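# Assemble the two printed drill parts like the displayed prop

## Task

Join the two 3D-printed pieces so that together they match the completed prop cordless drill shown on the stand.

## Robot and tools

Robot: two six-joint arms, left_arm and right_arm, each ending in a two-finger gripper that opens to 140 mm and carries a wrist camera. The fingers can fold at a hinge. A part held in the outer quarter of the pads (toward the fingertips) gets the requested squeeze. One held deeper can be pulled toward the palm and squeezed loosely or too hard. A fingertip pushed end-on into a surface folds easily, so a descent may pass the surface unnoticed and spoil the next grasp.

Frames: the scene frame has its origin at table height midway between the nominal arm bases, +z up, +x out over the table, left_arm on the +y side. Image sides do not follow arm names. Measured bases: left_arm at (-0.039, +0.466, +0.013) m, right_arm at (+0.062, -0.446, +0.013) m, both turned only slightly about z. Each arm reports its hand pose, velocities and wrist camera pose in its own base frame. The fixed cameras and the table use the scene frame. end_effector_position is the point midway between the closed pads; the gripper points along its +z and closes along its y. Printed poses may be a few cm off.

The row: every motion command is one row of 18 numbers covering both arms. Numbers 1-6 are left_arm joint targets and 7-9 its gripper position, force_limit and speed. Numbers 10-18 repeat that layout for right_arm. Joint order: shoulder pan, shoulder lift, elbow, wrist 1, wrist 2, wrist 3. Joint numbers are absolute target angles in radians, not offsets. Ranges: elbow -3.142 to 3.142, all others -6.283 to 6.283. A target clearly beyond a range, and farther out than now, is refused. A slightly-over one is clipped and reported as "joint sent to its limit". Gripper numbers lie in [-1, 1]. position: +1 fully open, about -0.8 pads touch, -1 closes until blocked. force_limit: pad force from about 14 N at -1 to 58 N at +1 for a slow close; faster closes grip harder. speed: about 30 mm/s at -1, 140 at 0, 250 at +1. Both start at +1. To leave an arm or gripper alone, resend its current Joint targets and its last gripper numbers; a 0 is a real command.

Tools:
- execute_actions(actions, cameras): actions is a list of actions; each action holds up to 15 rows, one per 1/30 s step; a short action keeps its last row until 15 steps pass. Each action lasts 0.5 s. Images return only for an empty list or when cameras names them.
- move(target, speed, blend, stop_force, zero, blocking, cameras): target is one 18-number row or a list of up to 15 rows, all absolute joint targets. All joints move together in joint space, so the hand follows a curve, and nothing steers round obstacles. speed is rad/s for the joint with the longest travel, 0.01 to 3.14, default 0.5; one value or one per target. blend, in rad, rounds corners of a list; 0 stops at each target. stop_force, 3 to 120 N, ends an arm's path when its wrist sensor feels that much push; use it with slow speed for touching, and give all rows the same gripper numbers. zero (default true) re-zeroes the sensor first. blocking=false returns after about 0.5 s while the move continues; not allowed with stop_force. The result adds a move: line: done, off_target, moving, held or fault, maybe with limits=held.
- wait(seconds 0 to 10): lets time pass holding the last command.
- stop(): brakes the running move; fingers keep going.
- zoom_image(camera, region): region [x0, y0, x1, y1] in pixels of that camera's latest image, at most 504 by 504.
- zero_wrist_force(arm): re-zeroes left_arm or right_arm's sensor.
- read_manual(section): licence text only.
- finished_scene(scene): ends the scene for good.

Cameras: cam_high, cam_low, cam_bench, cam_left_wrist, cam_right_wrist, each 672x504.

Reading results: Joint positions, Joint velocities and Joint targets list joints per arm in the order above (rad, rad/s); velocities may read "within noise". Tool commands shows current gripper commands. object_status: 0 moving, 1 blocked while opening, 2 blocked while closing (the usual sign of a grasp), 3 reached the request or pads met. position_measured is in counts: 3 fully open, about 75 = 100 mm, 139 = 60 mm, 200 = 20 mm, 230 pads touching. To grip harder while status is 2, raise force_limit and change position slightly (-1 to -0.98). Wrist force and Wrist torque are in the hand's axes, plus a line with the peak since last shown. Wrist depth is a 7x7 grid of distances (mm) ahead of each wrist camera, "-" meaning no value. "joint command not followed" means the inter-arm clearance check held steps back. Joint torques include arm weight and are noisy.

Avoid: dropping parts, releasing a moving part, knocking anything off the table or leaving it off. Do not slam into the table, the stand or heavy items. Keep the arms from striking or squeezing each other, including closing one gripper on the other's fingers. An outside force near 150 N, or joint contact torque beyond its limit (135 N m for big joints, about 15 to 16.5 N m for wrists), freezes that arm for 10 s. Wrist drives are weak, so hold heavy parts near their middle and avoid twisting stiff things. Long loads or stretched poses heat motors; MOTOR HOT appears from 70 °C, and 85 °C locks the arm for 30 to 60 s. Joint targets change at most 2.45 rad/s, so far moves can return early. Parts must stay assembled after the robot lets go.

Each tool is called after "Call:" by a JSON object that holds its "api" and its "payload".

## Session

Call:
{"api": "execute_actions", "payload": {"actions": []}}

Scene clock: 0.00 s.
left_arm: end_effector_position=(+0.1558, +0.0165, +0.2086) position_measured=3 object_status=3 end_effector_quat_wxyz=(+0.655, -0.227, -0.719, -0.048) | right_arm: end_effector_position=(+0.7994, +0.4585, +0.3708) position_measured=3 object_status=3 end_effector_quat_wxyz=(-0.220, +0.556, +0.389, +0.701)
Joint positions: left_arm=[-0.516 -1.337 1.952 -0.753 -1.706 0.214] | right_arm=[0.128 -0.753 1.307 -3.81 -0.787 2.916]
Joint velocities: within noise
Joint torques (N m): no reading
Motor temperatures (°C): left_arm=[31 43 38 47 38 45] | right_arm=[35 42 29 38 38 55]
Wrist force (N): no reading
Wrist torque (N m): no reading
Wrist force, peak (N): no reading
Wrist depth (mm): cam_left_wrist=[- - 1873 175 161 168 1843 / 1505 1611 1694 207 176 173 201 / 1578 251 220 223 188 195 539 / - 140 231 226 216 212 117 / - 490 256 270 414 395 112 / 448 443 293 288 346 331 305 / 390 360 318 295 300 283 274] | cam_right_wrist=[- 2121 2263 2048 1760 - - / 2700 - - 1948 1563 1206 1176 / - 2640 3300 - - - - / 907 138 - 1948 1553 1373 123 / 110 718 2400 1932 1476 1350 111 / 522 594 658 1760 1616 1350 107 / 470 491 535 608 - - -]
Joint targets: left_arm=[-0.516 -1.337 1.952 -0.753 -1.706 0.214] | right_arm=[0.128 -0.753 1.307 -3.810 -0.787 2.916]
Tool commands: left_gripper/position=+1.0 left_gripper/force_limit=+1.0 left_gripper/speed=+1.0 right_gripper/position=+1.0 right_gripper/force_limit=+1.0 right_gripper/speed=+1.0

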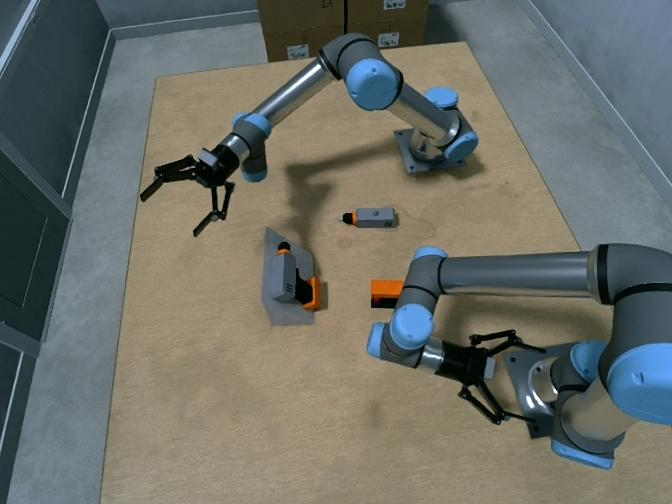

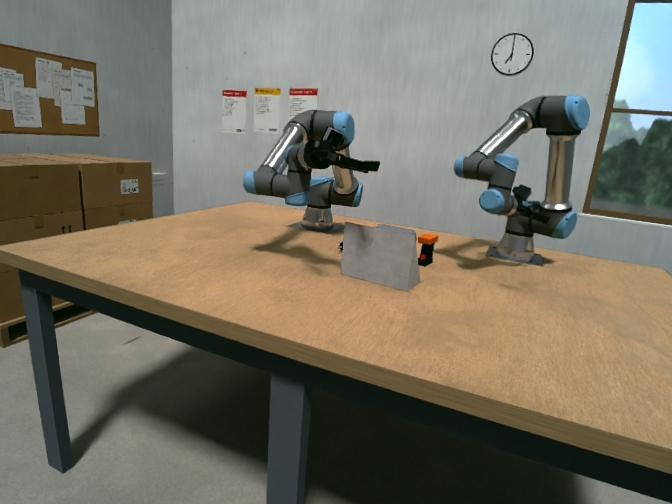

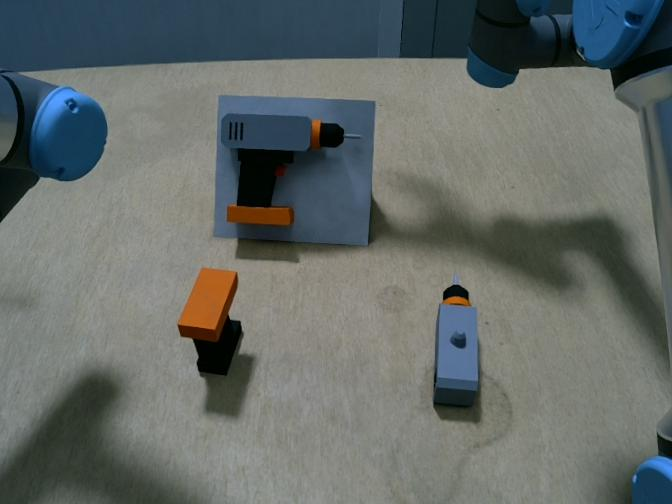

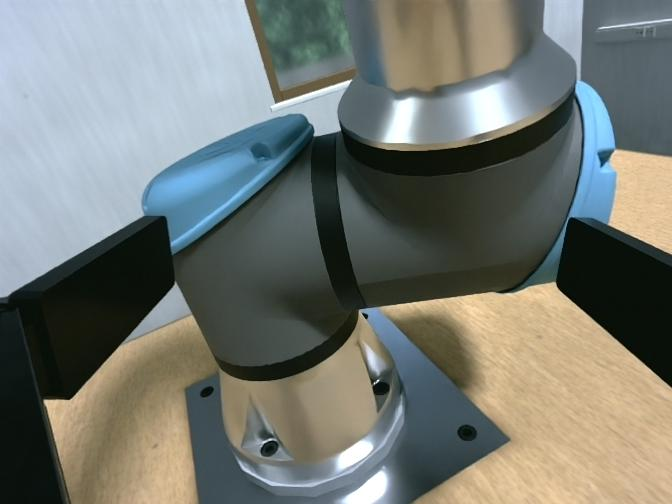

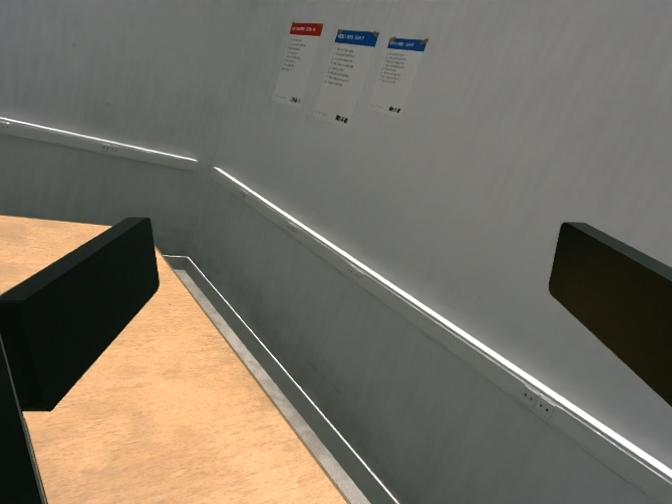

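Call:
{"api": "zoom_image", "payload": {"camera": "cam_bench", "region": [160, 250, 300, 390]}}

Call:
{"api": "zoom_image", "payload": {"camera": "cam_bench", "region": [390, 260, 530, 420]}}

Call:
{"api": "zoom_image", "payload": {"camera": "cam_bench", "region": [200, 80, 390, 260]}}

Call:
{"api": "zoom_image", "payload": {"camera": "cam_high", "region": [240, 180, 440, 340]}}

Call:
{"api": "zoom_image", "payload": {"camera": "cam_low", "region": [320, 200, 460, 300]}}

Scaled by 3.600 from the camera's 672x504 image, which has a finer 960x720 frame.

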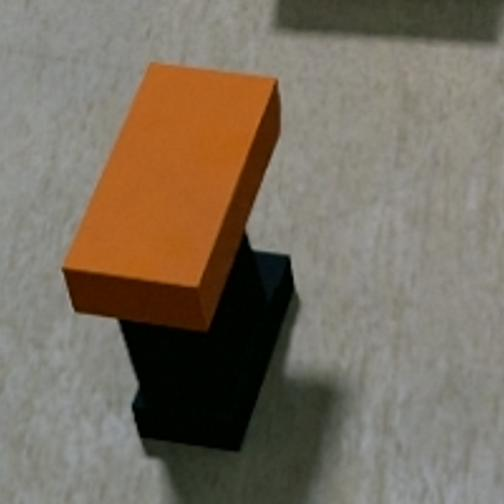

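Scaled by 3.150 from the camera's 672x504 image, which has a finer 960x720 frame.

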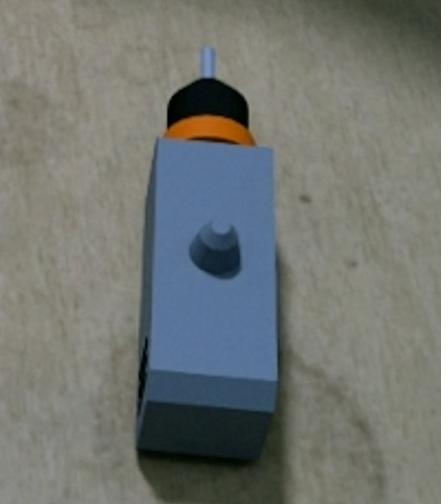

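Scaled by 2.653 from the camera's 672x504 image, which has a finer 960x720 frame.

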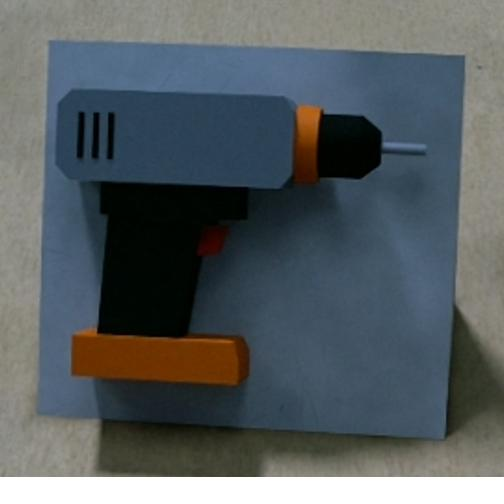

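Scaled by 2.520 from the camera's 672x504 image, which has a finer 960x720 frame.

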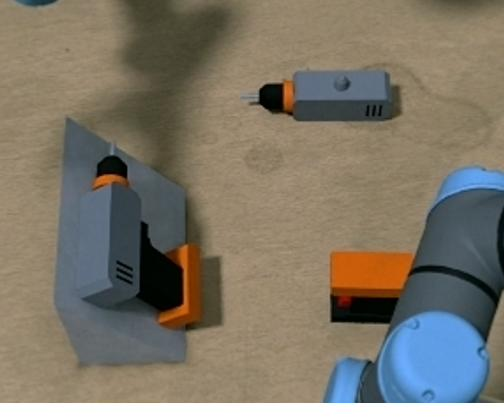

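Scaled by 3.600 from the camera's 672x504 image, which has a finer 960x720 frame.

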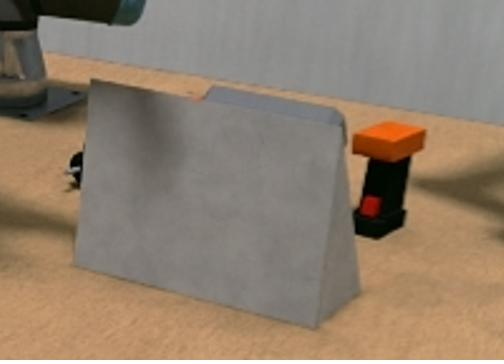

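Call:
{"api": "move", "payload": {"target": [-1.3, -1.7291, 1.5264, -1.3681, -1.5708, -1.3, 1, 1, 1, 0.128, -0.753, 1.307, -3.81, -0.787, 2.916, 1, 1, 1], "speed": 0.9, "cameras": ["cam_left_wrist", "cam_high", "cam_bench"]}}

Scene clock: 5.43 s.
left_arm: end_effector_position=(+0.2400, -0.3660, +0.3501) position_measured=3 object_status=3 end_effector_quat_wxyz=(+0.000, +0.000, +1.000, +0.000) | right_arm: end_effector_position=(+0.7991, +0.4587, +0.3710) position_measured=3 object_status=3 end_effector_quat_wxyz=(-0.220, +0.555, +0.389, +0.701)
Joint positions: left_arm=[-1.3 -1.729 1.526 -1.368 -1.571 -1.3] | right_arm=[0.128 -0.753 1.307 -3.81 -0.787 2.916]
Joint torques (N m): left_arm=[-6.56 -9.11 -12.16 -1.85 -1.98 -0.59] | right_arm=[7.42 -64.27 -27.92 -3.13 1 -1.02]
Motor temperatures (°C): left_arm=[31 43 38 47 38 45] | right_arm=[35 42 29 38 38 55]
Wrist force (N): left_arm=[-0.6 -1.6 0.6] | right_arm=[0.3 0.2 0.1]
Wrist torque (N m): left_arm=[-0.44 -0.10 0.04] | right_arm=[0.04 -0.05 0.00]
Wrist force, peak (N): left_arm=[2.4 -0.1 3.2] | right_arm=[0.7 0.3 0.1]
Wrist depth (mm): cam_left_wrist=[439 444 438 440 439 438 439 / 462 461 460 465 462 462 460 / 490 488 493 489 486 483 488 / 507 140 520 515 512 513 117 / - 122 554 548 541 556 107 / 595 582 585 579 580 580 591 / 628 629 577 539 631 626 633] | cam_right_wrist=[2221 - - 2084 1467 - - / 1842 - 2763 2066 - 1335 1165 / 2141 - 2307 2180 - 1277 1137 / 903 138 2640 1697 1574 151 129 / 110 718 2285 1901 1533 1366 111 / 522 593 656 1842 - 1225 111 / 471 491 533 1697 1188 1327 -]
Joint targets: left_arm=[-1.300 -1.729 1.526 -1.368 -1.571 -1.300] | right_arm=[0.128 -0.753 1.307 -3.810 -0.787 2.916]
move: done
Images, in order (width x height): cam_high 672x504, cam_bench 672x504, cam_left_wrist 672x504.

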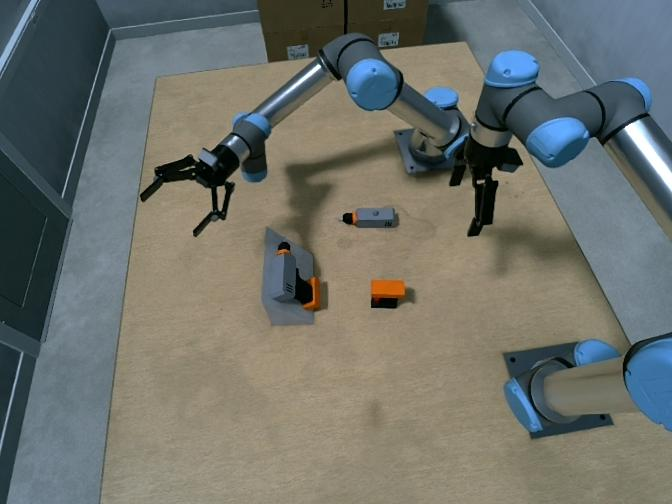

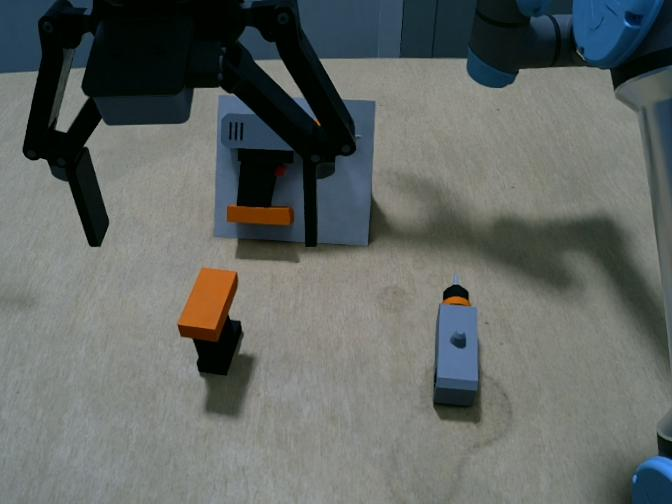

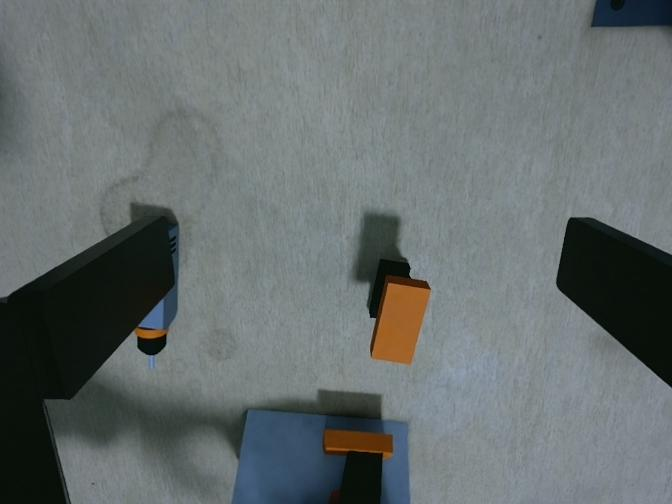

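Call:
{"api": "zoom_image", "payload": {"camera": "cam_left_wrist", "region": [330, 230, 470, 380]}}

Call:
{"api": "zoom_image", "payload": {"camera": "cam_left_wrist", "region": [220, 400, 430, 504]}}

Call:
{"api": "zoom_image", "payload": {"camera": "cam_high", "region": [330, 190, 430, 320]}}

Scaled by 3.360 from the camera's 672x504 image, which has a finer 960x720 frame.

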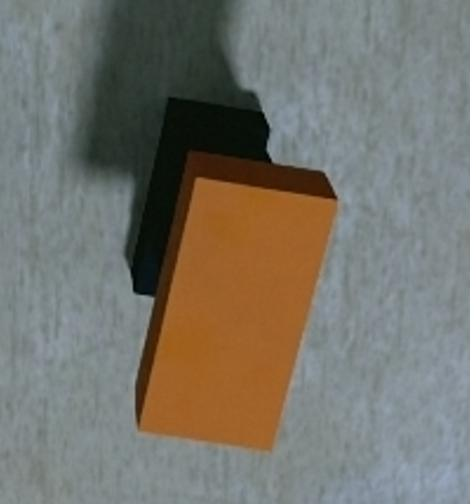

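Scaled by 2.400 from the camera's 672x504 image, which has a finer 960x720 frame.

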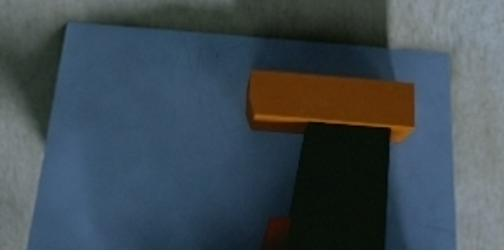

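Scaled by 3.877 from the camera's 672x504 image, which has a finer 960x720 frame.

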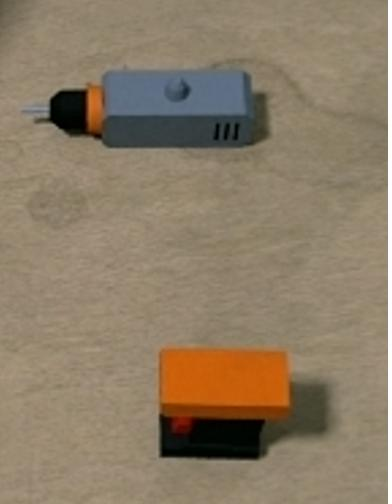

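Call:
{"api": "move", "payload": {"target": [-0.9195, -1.5868, 1.6030, -1.5870, -1.5708, -0.7645, 1, 1, 1, 0.128, -0.753, 1.307, -3.81, -0.787, 2.916, 1, 1, 1], "speed": 0.7, "cameras": ["cam_left_wrist", "cam_high", "cam_low"]}}

Call:
{"api": "zoom_image", "payload": {"camera": "cam_left_wrist", "region": [230, 180, 440, 390]}}

Call:
{"api": "zoom_image", "payload": {"camera": "cam_low", "region": [390, 210, 470, 290]}}

Scene clock: 39.70 s.
left_arm: end_effector_position=(+0.4000, -0.3050, +0.2699) position_measured=3 object_status=3 end_effector_quat_wxyz=(+0.000, +0.077, +0.997, +0.000) | right_arm: end_effector_position=(+0.7991, +0.4587, +0.3710) position_measured=3 object_status=3 end_effector_quat_wxyz=(-0.220, +0.555, +0.389, +0.701)
Joint positions: left_arm=[-0.92 -1.587 1.603 -1.587 -1.571 -0.765] | right_arm=[0.128 -0.753 1.307 -3.81 -0.787 2.916]
Joint torques (N m): left_arm=[8.73 -33.94 -37.5 -1.14 -1.63 1.17] | right_arm=[5.97 -68.04 -27.19 -2.6 0.72 -0.92]
Motor temperatures (°C): left_arm=[31 43 38 47 38 45] | right_arm=[35 42 29 38 38 55]
Wrist force (N): left_arm=[-0.5 -1.6 0.8] | right_arm=[0.4 0.2 -0.1]
Wrist torque (N m): left_arm=[-0.41 -0.10 -0.03] | right_arm=[0.05 -0.08 0.00]
Wrist force, peak (N): left_arm=[-2.0 0.1 2.0] | right_arm=[0.7 0.0 0.0]
Wrist depth (mm): cam_left_wrist=[373 371 370 369 368 369 369 / 392 390 388 381 388 386 383 / - 408 410 311 408 408 407 / - 141 437 434 433 424 117 / - 458 460 460 459 459 107 / 499 493 453 420 493 489 490 / 521 527 416 376 523 521 519] | cam_right_wrist=[2307 2425 2670 1964 1563 1284 - / 2285 - 2160 1948 1574 - 1029 / 2611 2700 2528 - 1476 - 1131 / 907 142 3211 1697 - 152 129 / 110 711 2285 - 1504 1342 111 / 521 594 660 1886 - 1244 - / 469 488 533 1697 1423 - -]
Joint targets: left_arm=[-0.919 -1.587 1.603 -1.587 -1.571 -0.764] | right_arm=[0.128 -0.753 1.307 -3.810 -0.787 2.916]
move: done
Images, in order (width x height): cam_high 672x504, cam_low 672x504, cam_left_wrist 672x504.

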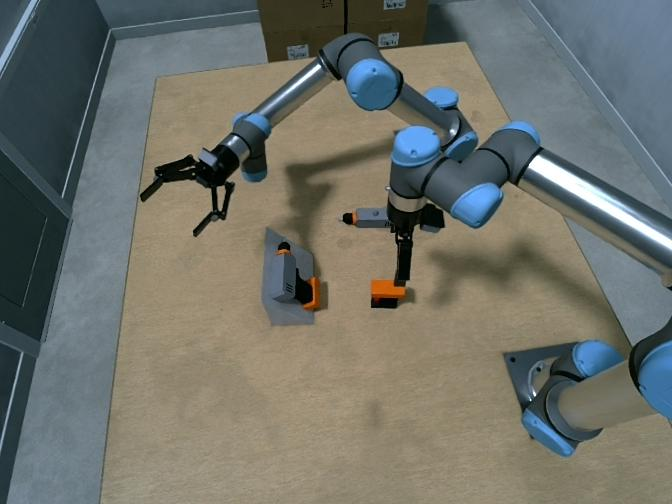

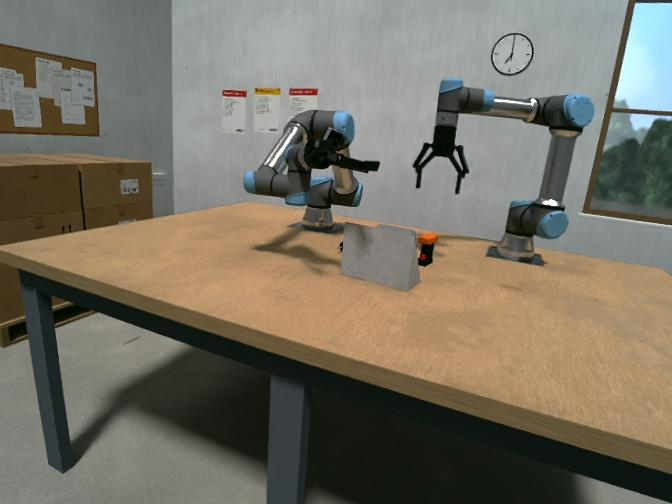

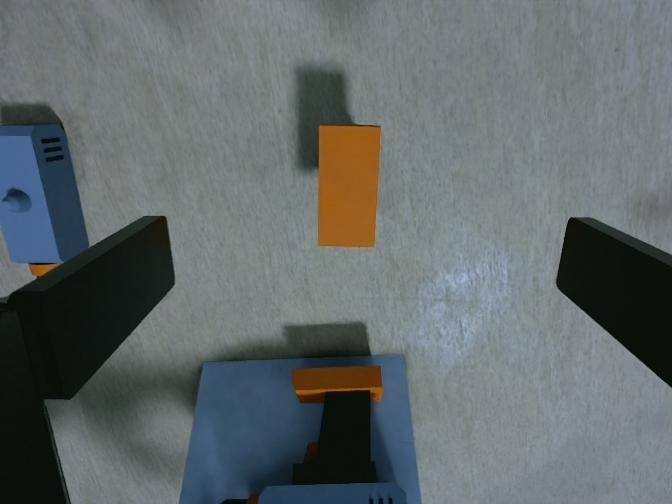

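Scaled by 2.400 from the camera's 672x504 image, which has a finer 960x720 frame.

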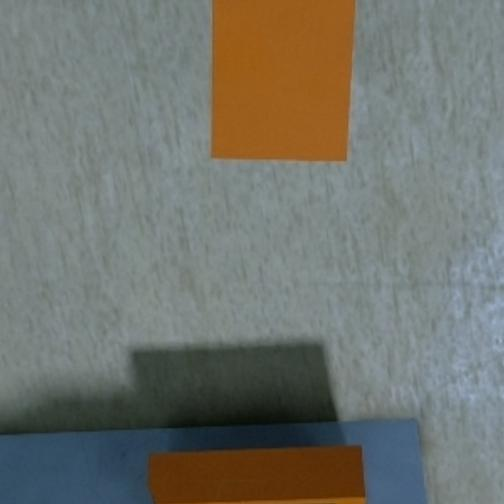

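Scaled by 6.300 from the camera's 672x504 image, which has a finer 960x720 frame.

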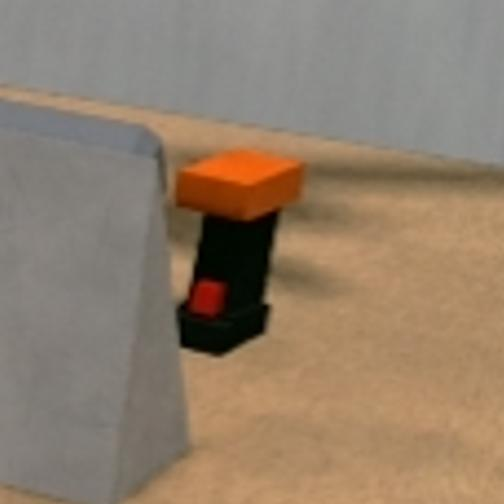

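Call:
{"api": "move", "payload": {"target": [-0.8948, -1.4495, 1.9155, -2.0368, -1.5708, -0.7258, 0.25, 0, 0, 0.128, -0.753, 1.307, -3.81, -0.787, 2.916, 1, 1, 1], "speed": 0.4, "cameras": ["cam_left_wrist", "cam_bench", "cam_low"]}}

Call:
{"api": "zoom_image", "payload": {"camera": "cam_low", "region": [390, 190, 490, 290]}}

Scene clock: 42.83 s.
left_arm: end_effector_position=(+0.4178, -0.3077, +0.0970) position_measured=98 object_status=3 end_effector_quat_wxyz=(+0.000, +0.084, +0.996, +0.000) | right_arm: end_effector_position=(+0.7991, +0.4587, +0.3710) position_measured=3 object_status=3 end_effector_quat_wxyz=(-0.220, +0.555, +0.389, +0.701)
Joint positions: left_arm=[-0.895 -1.449 1.915 -2.037 -1.571 -0.726] | right_arm=[0.128 -0.753 1.307 -3.81 -0.787 2.916]
Joint torques (N m): left_arm=[-7.92 -39.58 -30.53 -3.57 -1.61 -0.51] | right_arm=[5.77 -68.39 -25.55 -2.4 0.55 -0.99]
Motor temperatures (°C): left_arm=[31 43 38 47 38 45] | right_arm=[35 42 29 38 38 55]
Wrist force (N): left_arm=[-0.3 -1.7 0.6] | right_arm=[0.3 0.0 0.2]
Wrist torque (N m): left_arm=[-0.44 -0.16 -0.04] | right_arm=[0.00 -0.08 0.01]
Wrist force, peak (N): left_arm=[-0.3 -1.1 2.9] | right_arm=[0.6 0.3 0.0]
Wrist depth (mm): cam_left_wrist=[218 217 216 216 214 215 214 / 230 229 228 130 223 225 225 / 240 242 240 139 235 237 237 / 256 250 143 144 164 135 251 / - 89 271 155 269 116 - / - - 288 286 287 - - / - - 305 302 303 - -] | cam_right_wrist=[2200 - - 1948 1697 - - / 2400 - - 1948 - - - / - - 2829 - - 1335 954 / 921 142 - 1932 - 151 123 / 110 718 2307 1814 1476 - 111 / 522 597 662 1997 - 1244 - / 469 491 535 1697 - 1605 -]
Joint targets: left_arm=[-0.895 -1.449 1.916 -2.037 -1.571 -0.726] | right_arm=[0.128 -0.753 1.307 -3.810 -0.787 2.916]
move: done
Images, in order (width x height): cam_low 672x504, cam_bench 672x504, cam_left_wrist 672x504.

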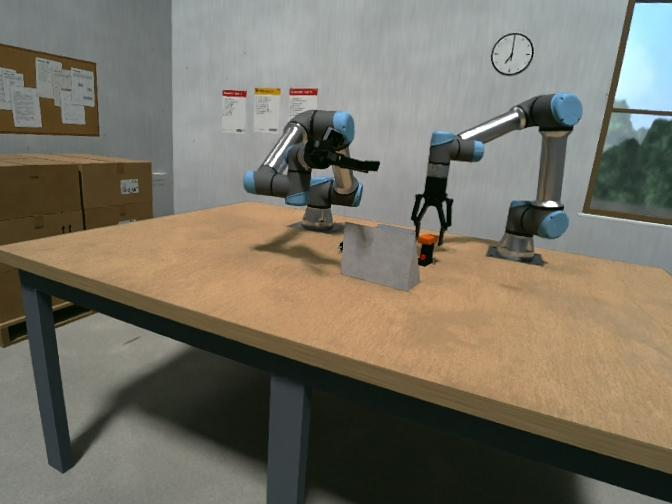

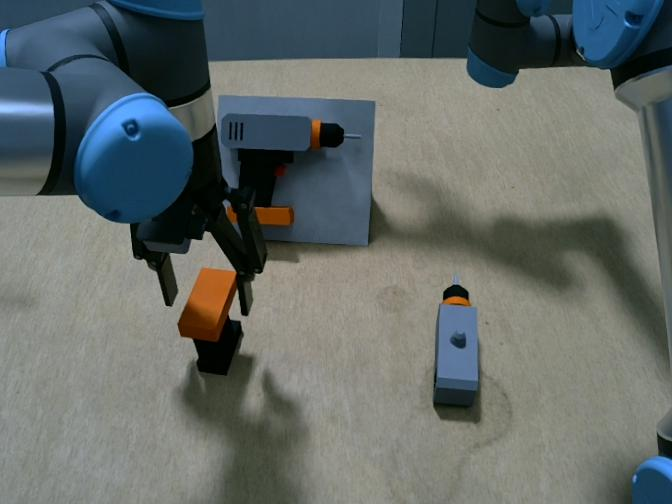

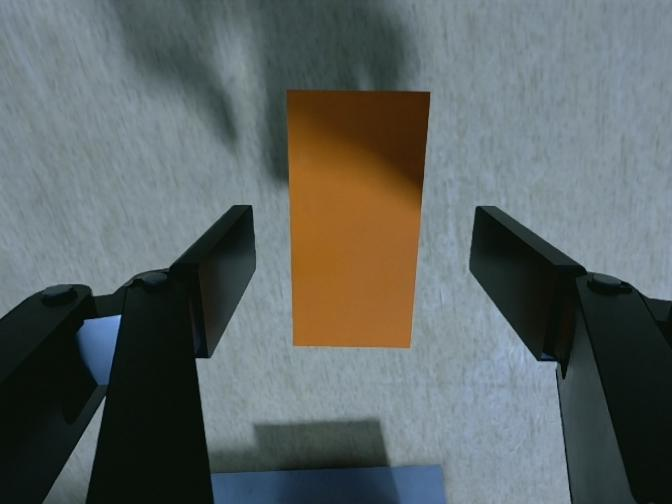

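Scaled by 5.040 from the camera's 672x504 image, which has a finer 960x720 frame.

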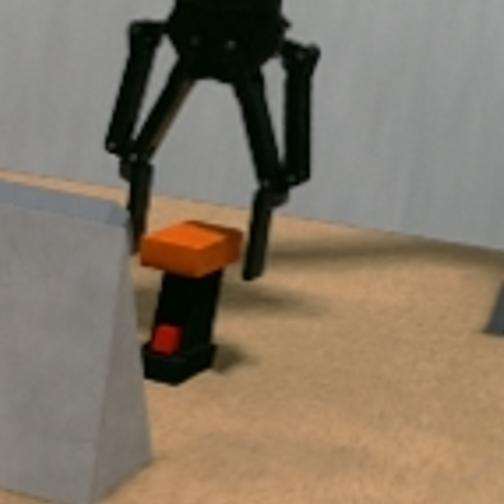

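Call:
{"api": "move", "payload": {"target": [[-0.8990, -1.4495, 1.9155, -2.0368, -1.5708, -0.7210, 0.25, 0, 0, 0.128, -0.753, 1.307, -3.81, -0.787, 2.916, 1, 1, 1],[-0.8990, -1.4495, 1.9155, -2.0368, -1.5708, -0.7210, -1, -0.2, -1, 0.128, -0.753, 1.307, -3.81, -0.787, 2.916, 1, 1, 1]], "cameras": ["cam_left_wrist", "cam_bench", "cam_low"]}}

Call:
{"api": "zoom_image", "payload": {"camera": "cam_low", "region": [390, 190, 490, 290]}}

Scene clock: 45.73 s.
left_arm: end_effector_position=(+0.4165, -0.3096, +0.0970) position_measured=165 object_status=0 end_effector_quat_wxyz=(+0.000, +0.089, +0.996, +0.000) | right_arm: end_effector_position=(+0.7991, +0.4587, +0.3710) position_measured=3 object_status=3 end_effector_quat_wxyz=(-0.220, +0.555, +0.389, +0.701)
Joint positions: left_arm=[-0.899 -1.45 1.915 -2.037 -1.571 -0.721] | right_arm=[0.128 -0.753 1.307 -3.81 -0.787 2.916]
Joint torques (N m): left_arm=[7.34 -40.15 -20.73 -5.28 -1.89 -0.5] | right_arm=[5.44 -68.28 -24.93 -2.07 0.12 -0.61]
Motor temperatures (°C): left_arm=[31 43 38 47 38 45] | right_arm=[35 42 29 38 38 55]
Wrist force (N): left_arm=[-0.4 -1.6 2.0] | right_arm=[0.4 0.3 -0.1]
Wrist torque (N m): left_arm=[-0.43 -0.15 -0.04] | right_arm=[0.06 -0.08 0.01]
Wrist force, peak (N): left_arm=[-0.4 -1.6 2.0] | right_arm=[0.6 0.3 0.1]
Wrist depth (mm): cam_left_wrist=[217 217 218 217 215 215 214 / 230 229 228 223 223 226 225 / 242 242 241 138 233 238 238 / 258 254 249 144 143 249 251 / - 84 89 156 152 78 88 / - - - 287 287 - - / - - - 302 - - -] | cam_right_wrist=[- - - 2048 1980 - - / 2307 - - 2160 - - - / 2376 3255 2731 1980 1627 - - / 914 138 2450 1964 1449 152 123 / 110 722 2353 - 1639 - 112 / 523 602 651 1685 - 1251 1110 / 469 492 533 1662 1871 - 1100]
Joint targets: left_arm=[-0.899 -1.449 1.916 -2.037 -1.571 -0.721] | right_arm=[0.128 -0.753 1.307 -3.810 -0.787 2.916]
move: done
Images, in order (width x height): cam_low 672x504, cam_bench 672x504, cam_left_wrist 672x504.

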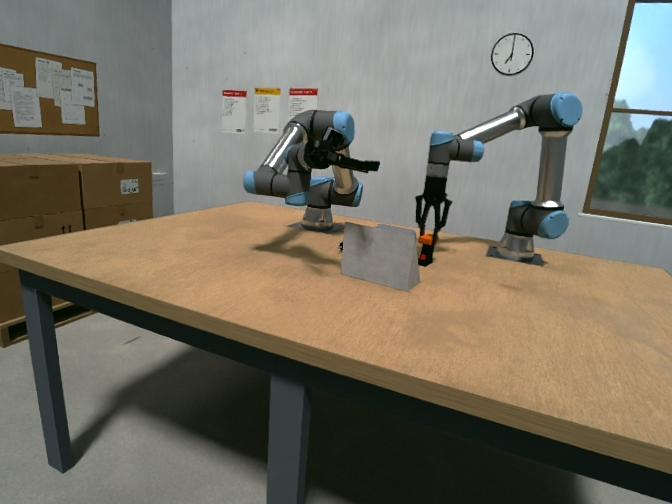

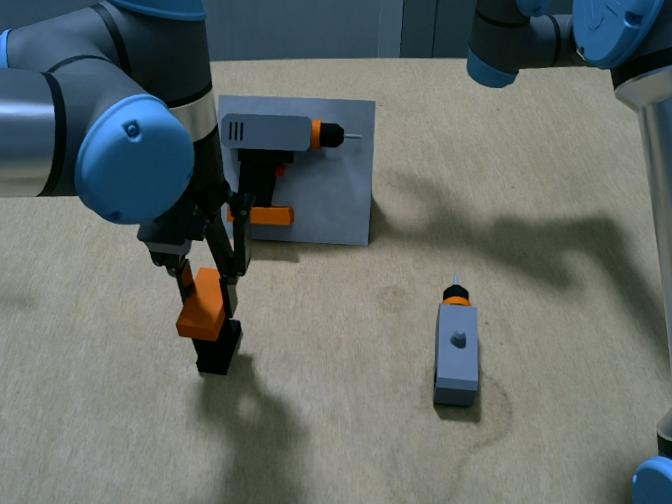

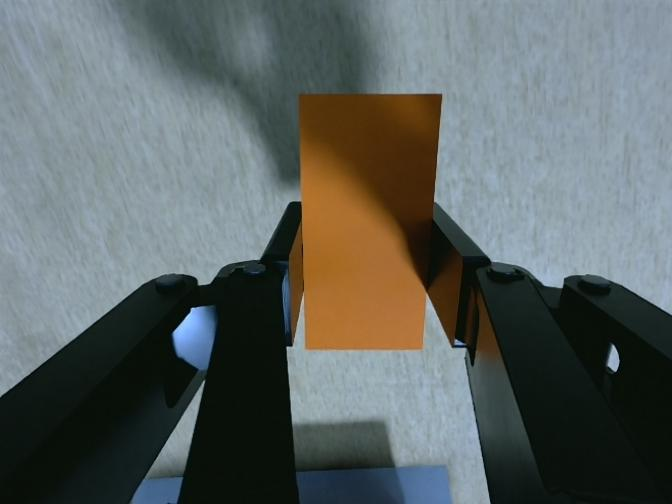

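Scaled by 5.040 from the camera's 672x504 image, which has a finer 960x720 frame.

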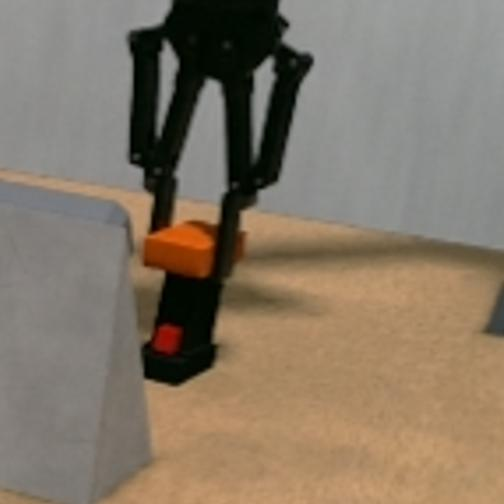

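Call:
{"api": "wait", "payload": {"seconds": 0.8}}

Scene clock: 46.63 s.
left_arm: end_effector_position=(+0.4165, -0.3096, +0.0970) position_measured=165 object_status=2 end_effector_quat_wxyz=(+0.000, +0.089, +0.996, +0.000) | right_arm: end_effector_position=(+0.7991, +0.4587, +0.3710) position_measured=3 object_status=3 end_effector_quat_wxyz=(-0.220, +0.555, +0.389, +0.701)
Joint positions: left_arm=[-0.899 -1.45 1.915 -2.037 -1.571 -0.721] | right_arm=[0.128 -0.753 1.307 -3.81 -0.787 2.916]
Joint torques (N m): left_arm=[8.12 -38.18 -15.81 -4.08 -1.76 -0.65] | right_arm=[5.38 -67.74 -24.53 -2.07 0.02 -0.43]
Motor temperatures (°C): left_arm=[31 43 38 47 38 45] | right_arm=[35 42 29 38 38 55]
Wrist force (N): left_arm=[-0.6 -1.5 2.0] | right_arm=[0.3 0.3 0.1]
Wrist torque (N m): left_arm=[-0.41 -0.12 -0.04] | right_arm=[0.05 -0.06 0.00]
Wrist force, peak (N): left_arm=[-0.5 -1.7 2.0] | right_arm=[0.5 0.2 0.0]
Wrist depth (mm): cam_left_wrist=[218 217 216 215 215 215 214 / 229 229 228 223 222 226 226 / 242 241 240 138 233 238 237 / 256 254 250 143 143 248 251 / - 83 89 154 152 78 88 / - - - 288 288 - - / - - - 303 - - -] | cam_right_wrist=[- 2795 2475 2014 1595 - - / - - 2829 2048 - - - / - 2528 2400 - - - 1126 / 903 137 2376 1964 - - 122 / 110 722 2160 1948 1616 - 112 / 523 598 640 1842 1584 1218 1100 / 470 488 533 1662 - 1327 -]
Joint targets: left_arm=[-0.899 -1.449 1.916 -2.037 -1.571 -0.721] | right_arm=[0.128 -0.753 1.307 -3.810 -0.787 2.916]
Tool commands: left_gripper/position=-1.0 left_gripper/force_limit=-0.2 left_gripper/speed=-1.0 right_gripper/position=+1.0 right_gripper/force_limit=+1.0 right_gripper/speed=+1.0
wait: 0.80 s; at rest by 0.07 s

Call:
{"api": "move", "payload": {"target": [[-0.8990, -1.5070, 1.8062, -1.8700, -1.5708, -0.7210, -1, -0.2, -1, 0.128, -0.753, 1.307, -3.81, -0.787, 2.916, 1, 1, 1],[-1.0635, -1.1804, 1.2426, -1.6330, -1.5708, -0.8855, -1, -0.2, -1, 0.128, -0.753, 1.307, -3.81, -0.787, 2.916, 1, 1, 1]], "speed": [0.25, 0.4], "blend": [0.05, 0], "cameras": ["cam_left_wrist", "cam_bench", "cam_low"]}}

Call:
{"api": "zoom_image", "payload": {"camera": "cam_left_wrist", "region": [130, 60, 300, 230]}}

Call:
{"api": "zoom_image", "payload": {"camera": "cam_low", "region": [340, 130, 480, 270]}}

Call:
{"api": "zoom_image", "payload": {"camera": "cam_bench", "region": [340, 100, 540, 420]}}

Scene clock: 50.37 s.
left_arm: end_effector_position=(+0.4336, -0.5059, +0.2200) position_measured=165 object_status=2 end_effector_quat_wxyz=(+0.000, +0.089, +0.996, +0.000) | right_arm: end_effector_position=(+0.7991, +0.4587, +0.3710) position_measured=3 object_status=3 end_effector_quat_wxyz=(-0.220, +0.555, +0.389, +0.701)
Joint positions: left_arm=[-1.064 -1.18 1.243 -1.633 -1.571 -0.885] | right_arm=[0.128 -0.753 1.307 -3.81 -0.787 2.916]
Joint torques (N m): left_arm=[6.36 -48.47 -26.17 -5.55 -1.63 0.45] | right_arm=[3.86 -67.15 -24.05 -1.63 -0.6 -0.39]
Motor temperatures (°C): left_arm=[31 43 38 47 38 45] | right_arm=[35 42 29 38 38 55]
Wrist force (N): left_arm=[-0.4 -1.4 2.2] | right_arm=[0.3 0.5 -0.1]
Wrist torque (N m): left_arm=[-0.37 -0.13 0.07] | right_arm=[0.10 -0.07 0.00]
Wrist force, peak (N): left_arm=[-0.2 -1.3 3.9] | right_arm=[0.6 0.1 0.0]
Wrist depth (mm): cam_left_wrist=[325 326 322 325 323 323 321 / 344 344 - 334 331 340 338 / 364 362 - 138 353 356 356 / 384 381 115 143 143 376 378 / - 83 89 154 152 78 88 / - - - 432 - - - / - - - 459 - - -] | cam_right_wrist=[1856 - - 2180 - 1320 - / 2103 2501 2400 1980 1650 1389 - / - - 3771 - - 1366 - / 907 142 2611 1616 - 1381 123 / 110 716 2450 - 1494 - 112 / 522 593 666 - - 1231 1100 / 471 489 530 593 1406 - 1126]
Joint targets: left_arm=[-1.064 -1.180 1.243 -1.633 -1.571 -0.885] | right_arm=[0.128 -0.753 1.307 -3.810 -0.787 2.916]
move: done
Images, in order (width x height): cam_low 672x504, cam_bench 672x504, cam_left_wrist 672x504.

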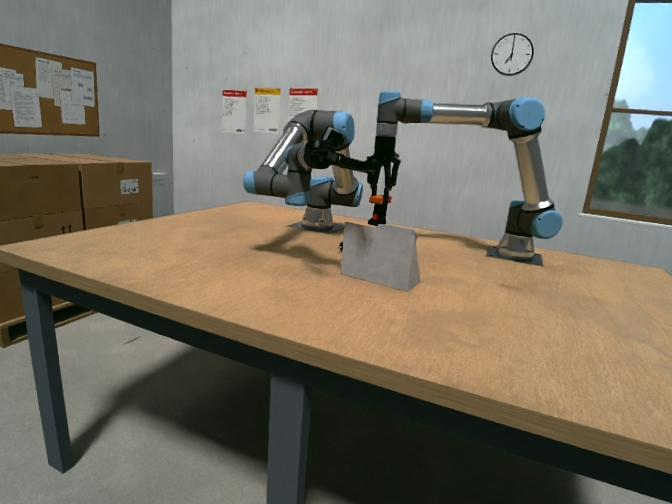

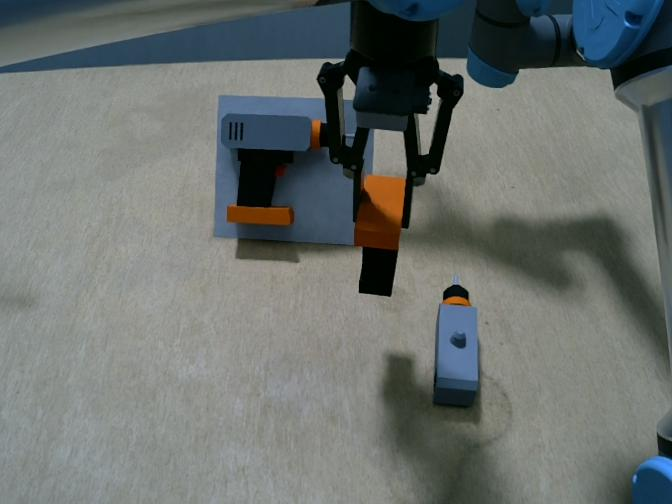

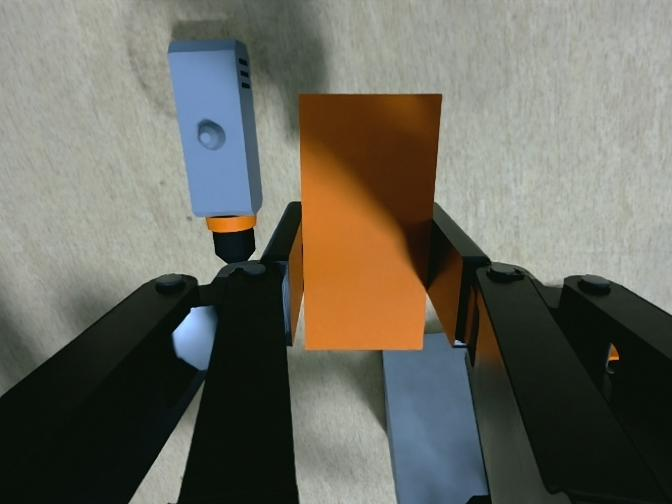

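Scaled by 2.965 from the camera's 672x504 image, which has a finer 960x720 frame.

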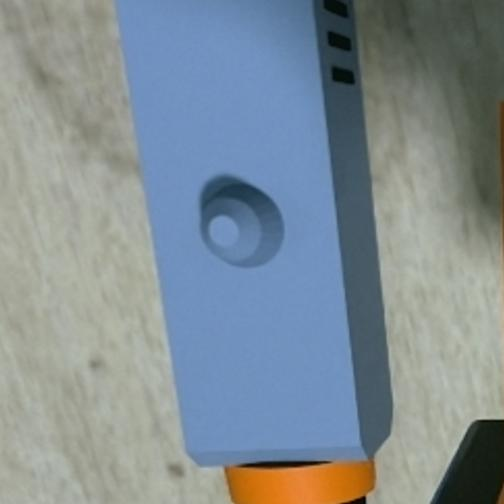

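Scaled by 3.600 from the camera's 672x504 image, which has a finer 960x720 frame.

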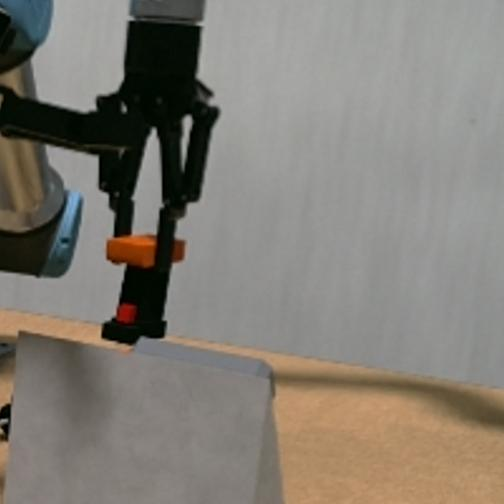

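Scaled by 1.575 from the camera's 672x504 image, which has a finer 960x720 frame.

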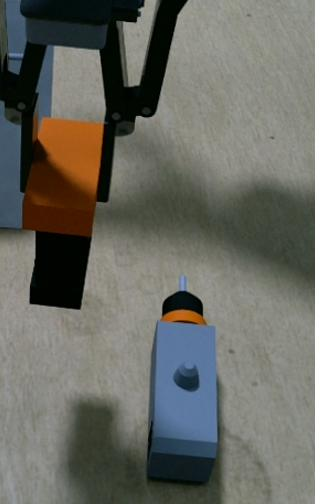

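Call:
{"api": "move", "payload": {"target": [-1.1806, -1.0479, 1.0978, -1.6207, -1.5708, -1.0256, -1, -0.2, -1, 0.128, -0.753, 1.307, -3.81, -0.787, 2.916, 1, 1, 1], "speed": 0.3, "cameras": ["all"]}}

Call:
{"api": "zoom_image", "payload": {"camera": "cam_high", "region": [320, 130, 430, 240]}}

Call:
{"api": "zoom_image", "payload": {"camera": "cam_bench", "region": [390, 160, 540, 410]}}

Call:
{"api": "zoom_image", "payload": {"camera": "cam_left_wrist", "region": [250, 0, 460, 150]}}

Scene clock: 53.57 s.
left_arm: end_effector_position=(+0.3910, -0.6000, +0.2000) position_measured=165 object_status=2 end_effector_quat_wxyz=(+0.000, +0.077, +0.997, +0.000) | right_arm: end_effector_position=(+0.7991, +0.4587, +0.3710) position_measured=3 object_status=3 end_effector_quat_wxyz=(-0.220, +0.555, +0.389, +0.701)
Joint positions: left_arm=[-1.18 -1.048 1.098 -1.62 -1.571 -1.025] | right_arm=[0.128 -0.753 1.307 -3.81 -0.787 2.916]
Joint torques (N m): left_arm=[-3.92 -49.37 -20.41 -5.54 -1.56 -0.62] | right_arm=[3.63 -68.45 -22.56 -1.21 -0.42 -0.17]
Motor temperatures (°C): left_arm=[31 43 38 47 38 45] | right_arm=[35 42 29 38 38 55]
Wrist force (N): left_arm=[-0.3 -1.3 1.7] | right_arm=[0.2 -0.1 0.2]
Wrist torque (N m): left_arm=[-0.34 -0.16 0.07] | right_arm=[-0.02 -0.04 0.00]
Wrist force, peak (N): left_arm=[0.6 -4.3 2.4] | right_arm=[0.5 0.4 0.0]
Wrist depth (mm): cam_left_wrist=[309 308 307 306 305 306 305 / 324 324 323 - 315 322 321 / 341 343 341 138 331 339 338 / 362 355 352 143 143 354 356 / - 84 89 154 152 78 88 / - - - 411 - - - / - - - 441 - - -] | cam_right_wrist=[2450 - 2763 2103 1800 1373 - / 2450 - - 1814 - 1327 - / 2450 2970 2583 1916 - - 1126 / 914 138 - 1856 - 153 122 / 110 718 2285 - 1584 - 111 / 519 594 656 1871 - 1212 - / 469 491 532 1662 - 1065 -]
Joint targets: left_arm=[-1.181 -1.048 1.098 -1.621 -1.571 -1.026] | right_arm=[0.128 -0.753 1.307 -3.810 -0.787 2.916]
move: done

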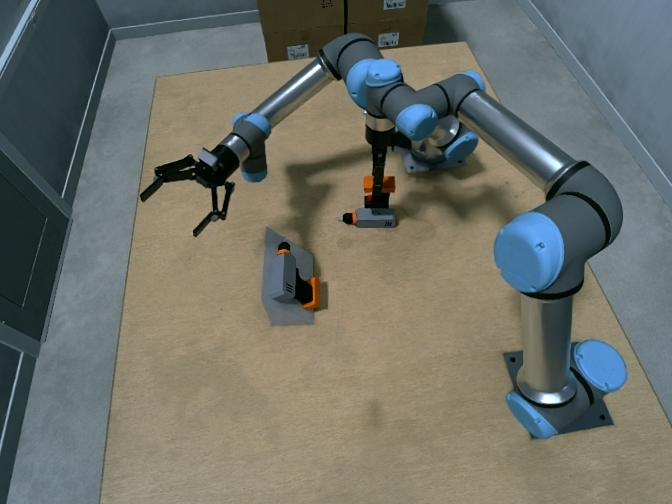

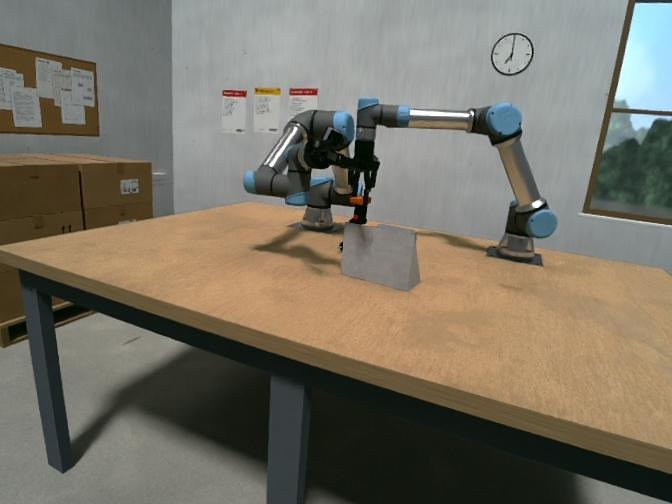

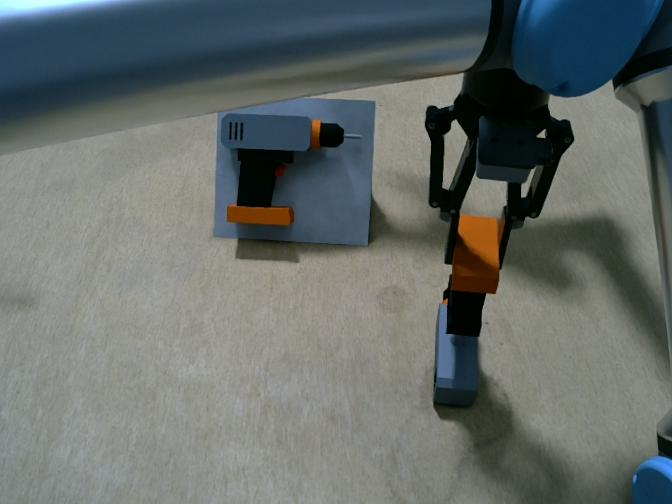

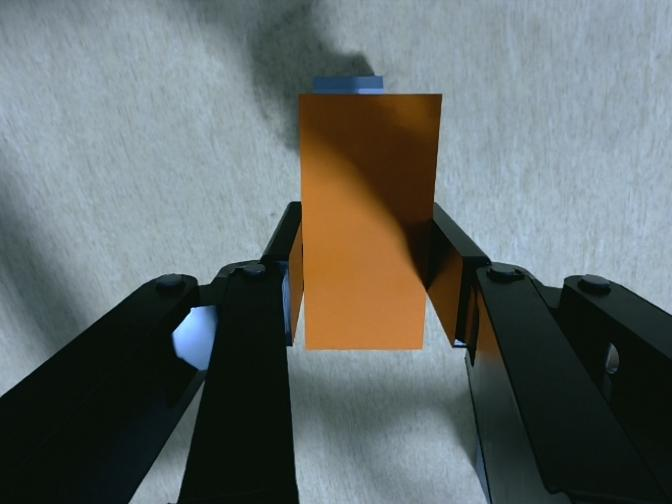

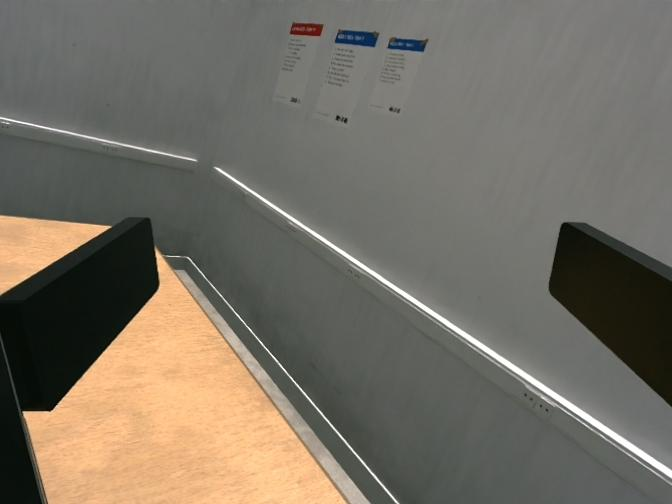

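Scaled by 4.582 from the camera's 672x504 image, which has a finer 960x720 frame.

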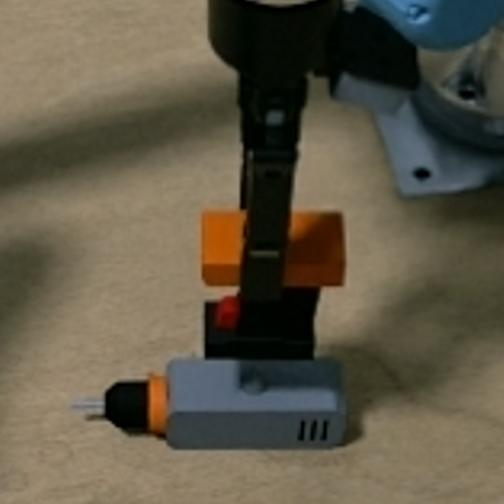

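Scaled by 2.016 from the camera's 672x504 image, which has a finer 960x720 frame.

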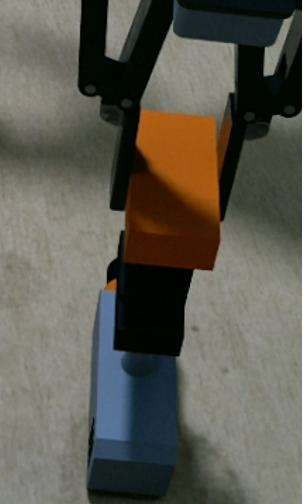

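Scaled by 2.400 from the camera's 672x504 image, which has a finer 960x720 frame.

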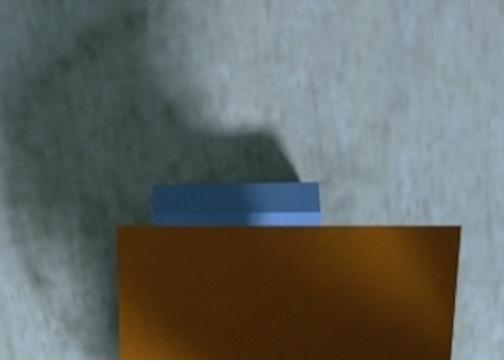

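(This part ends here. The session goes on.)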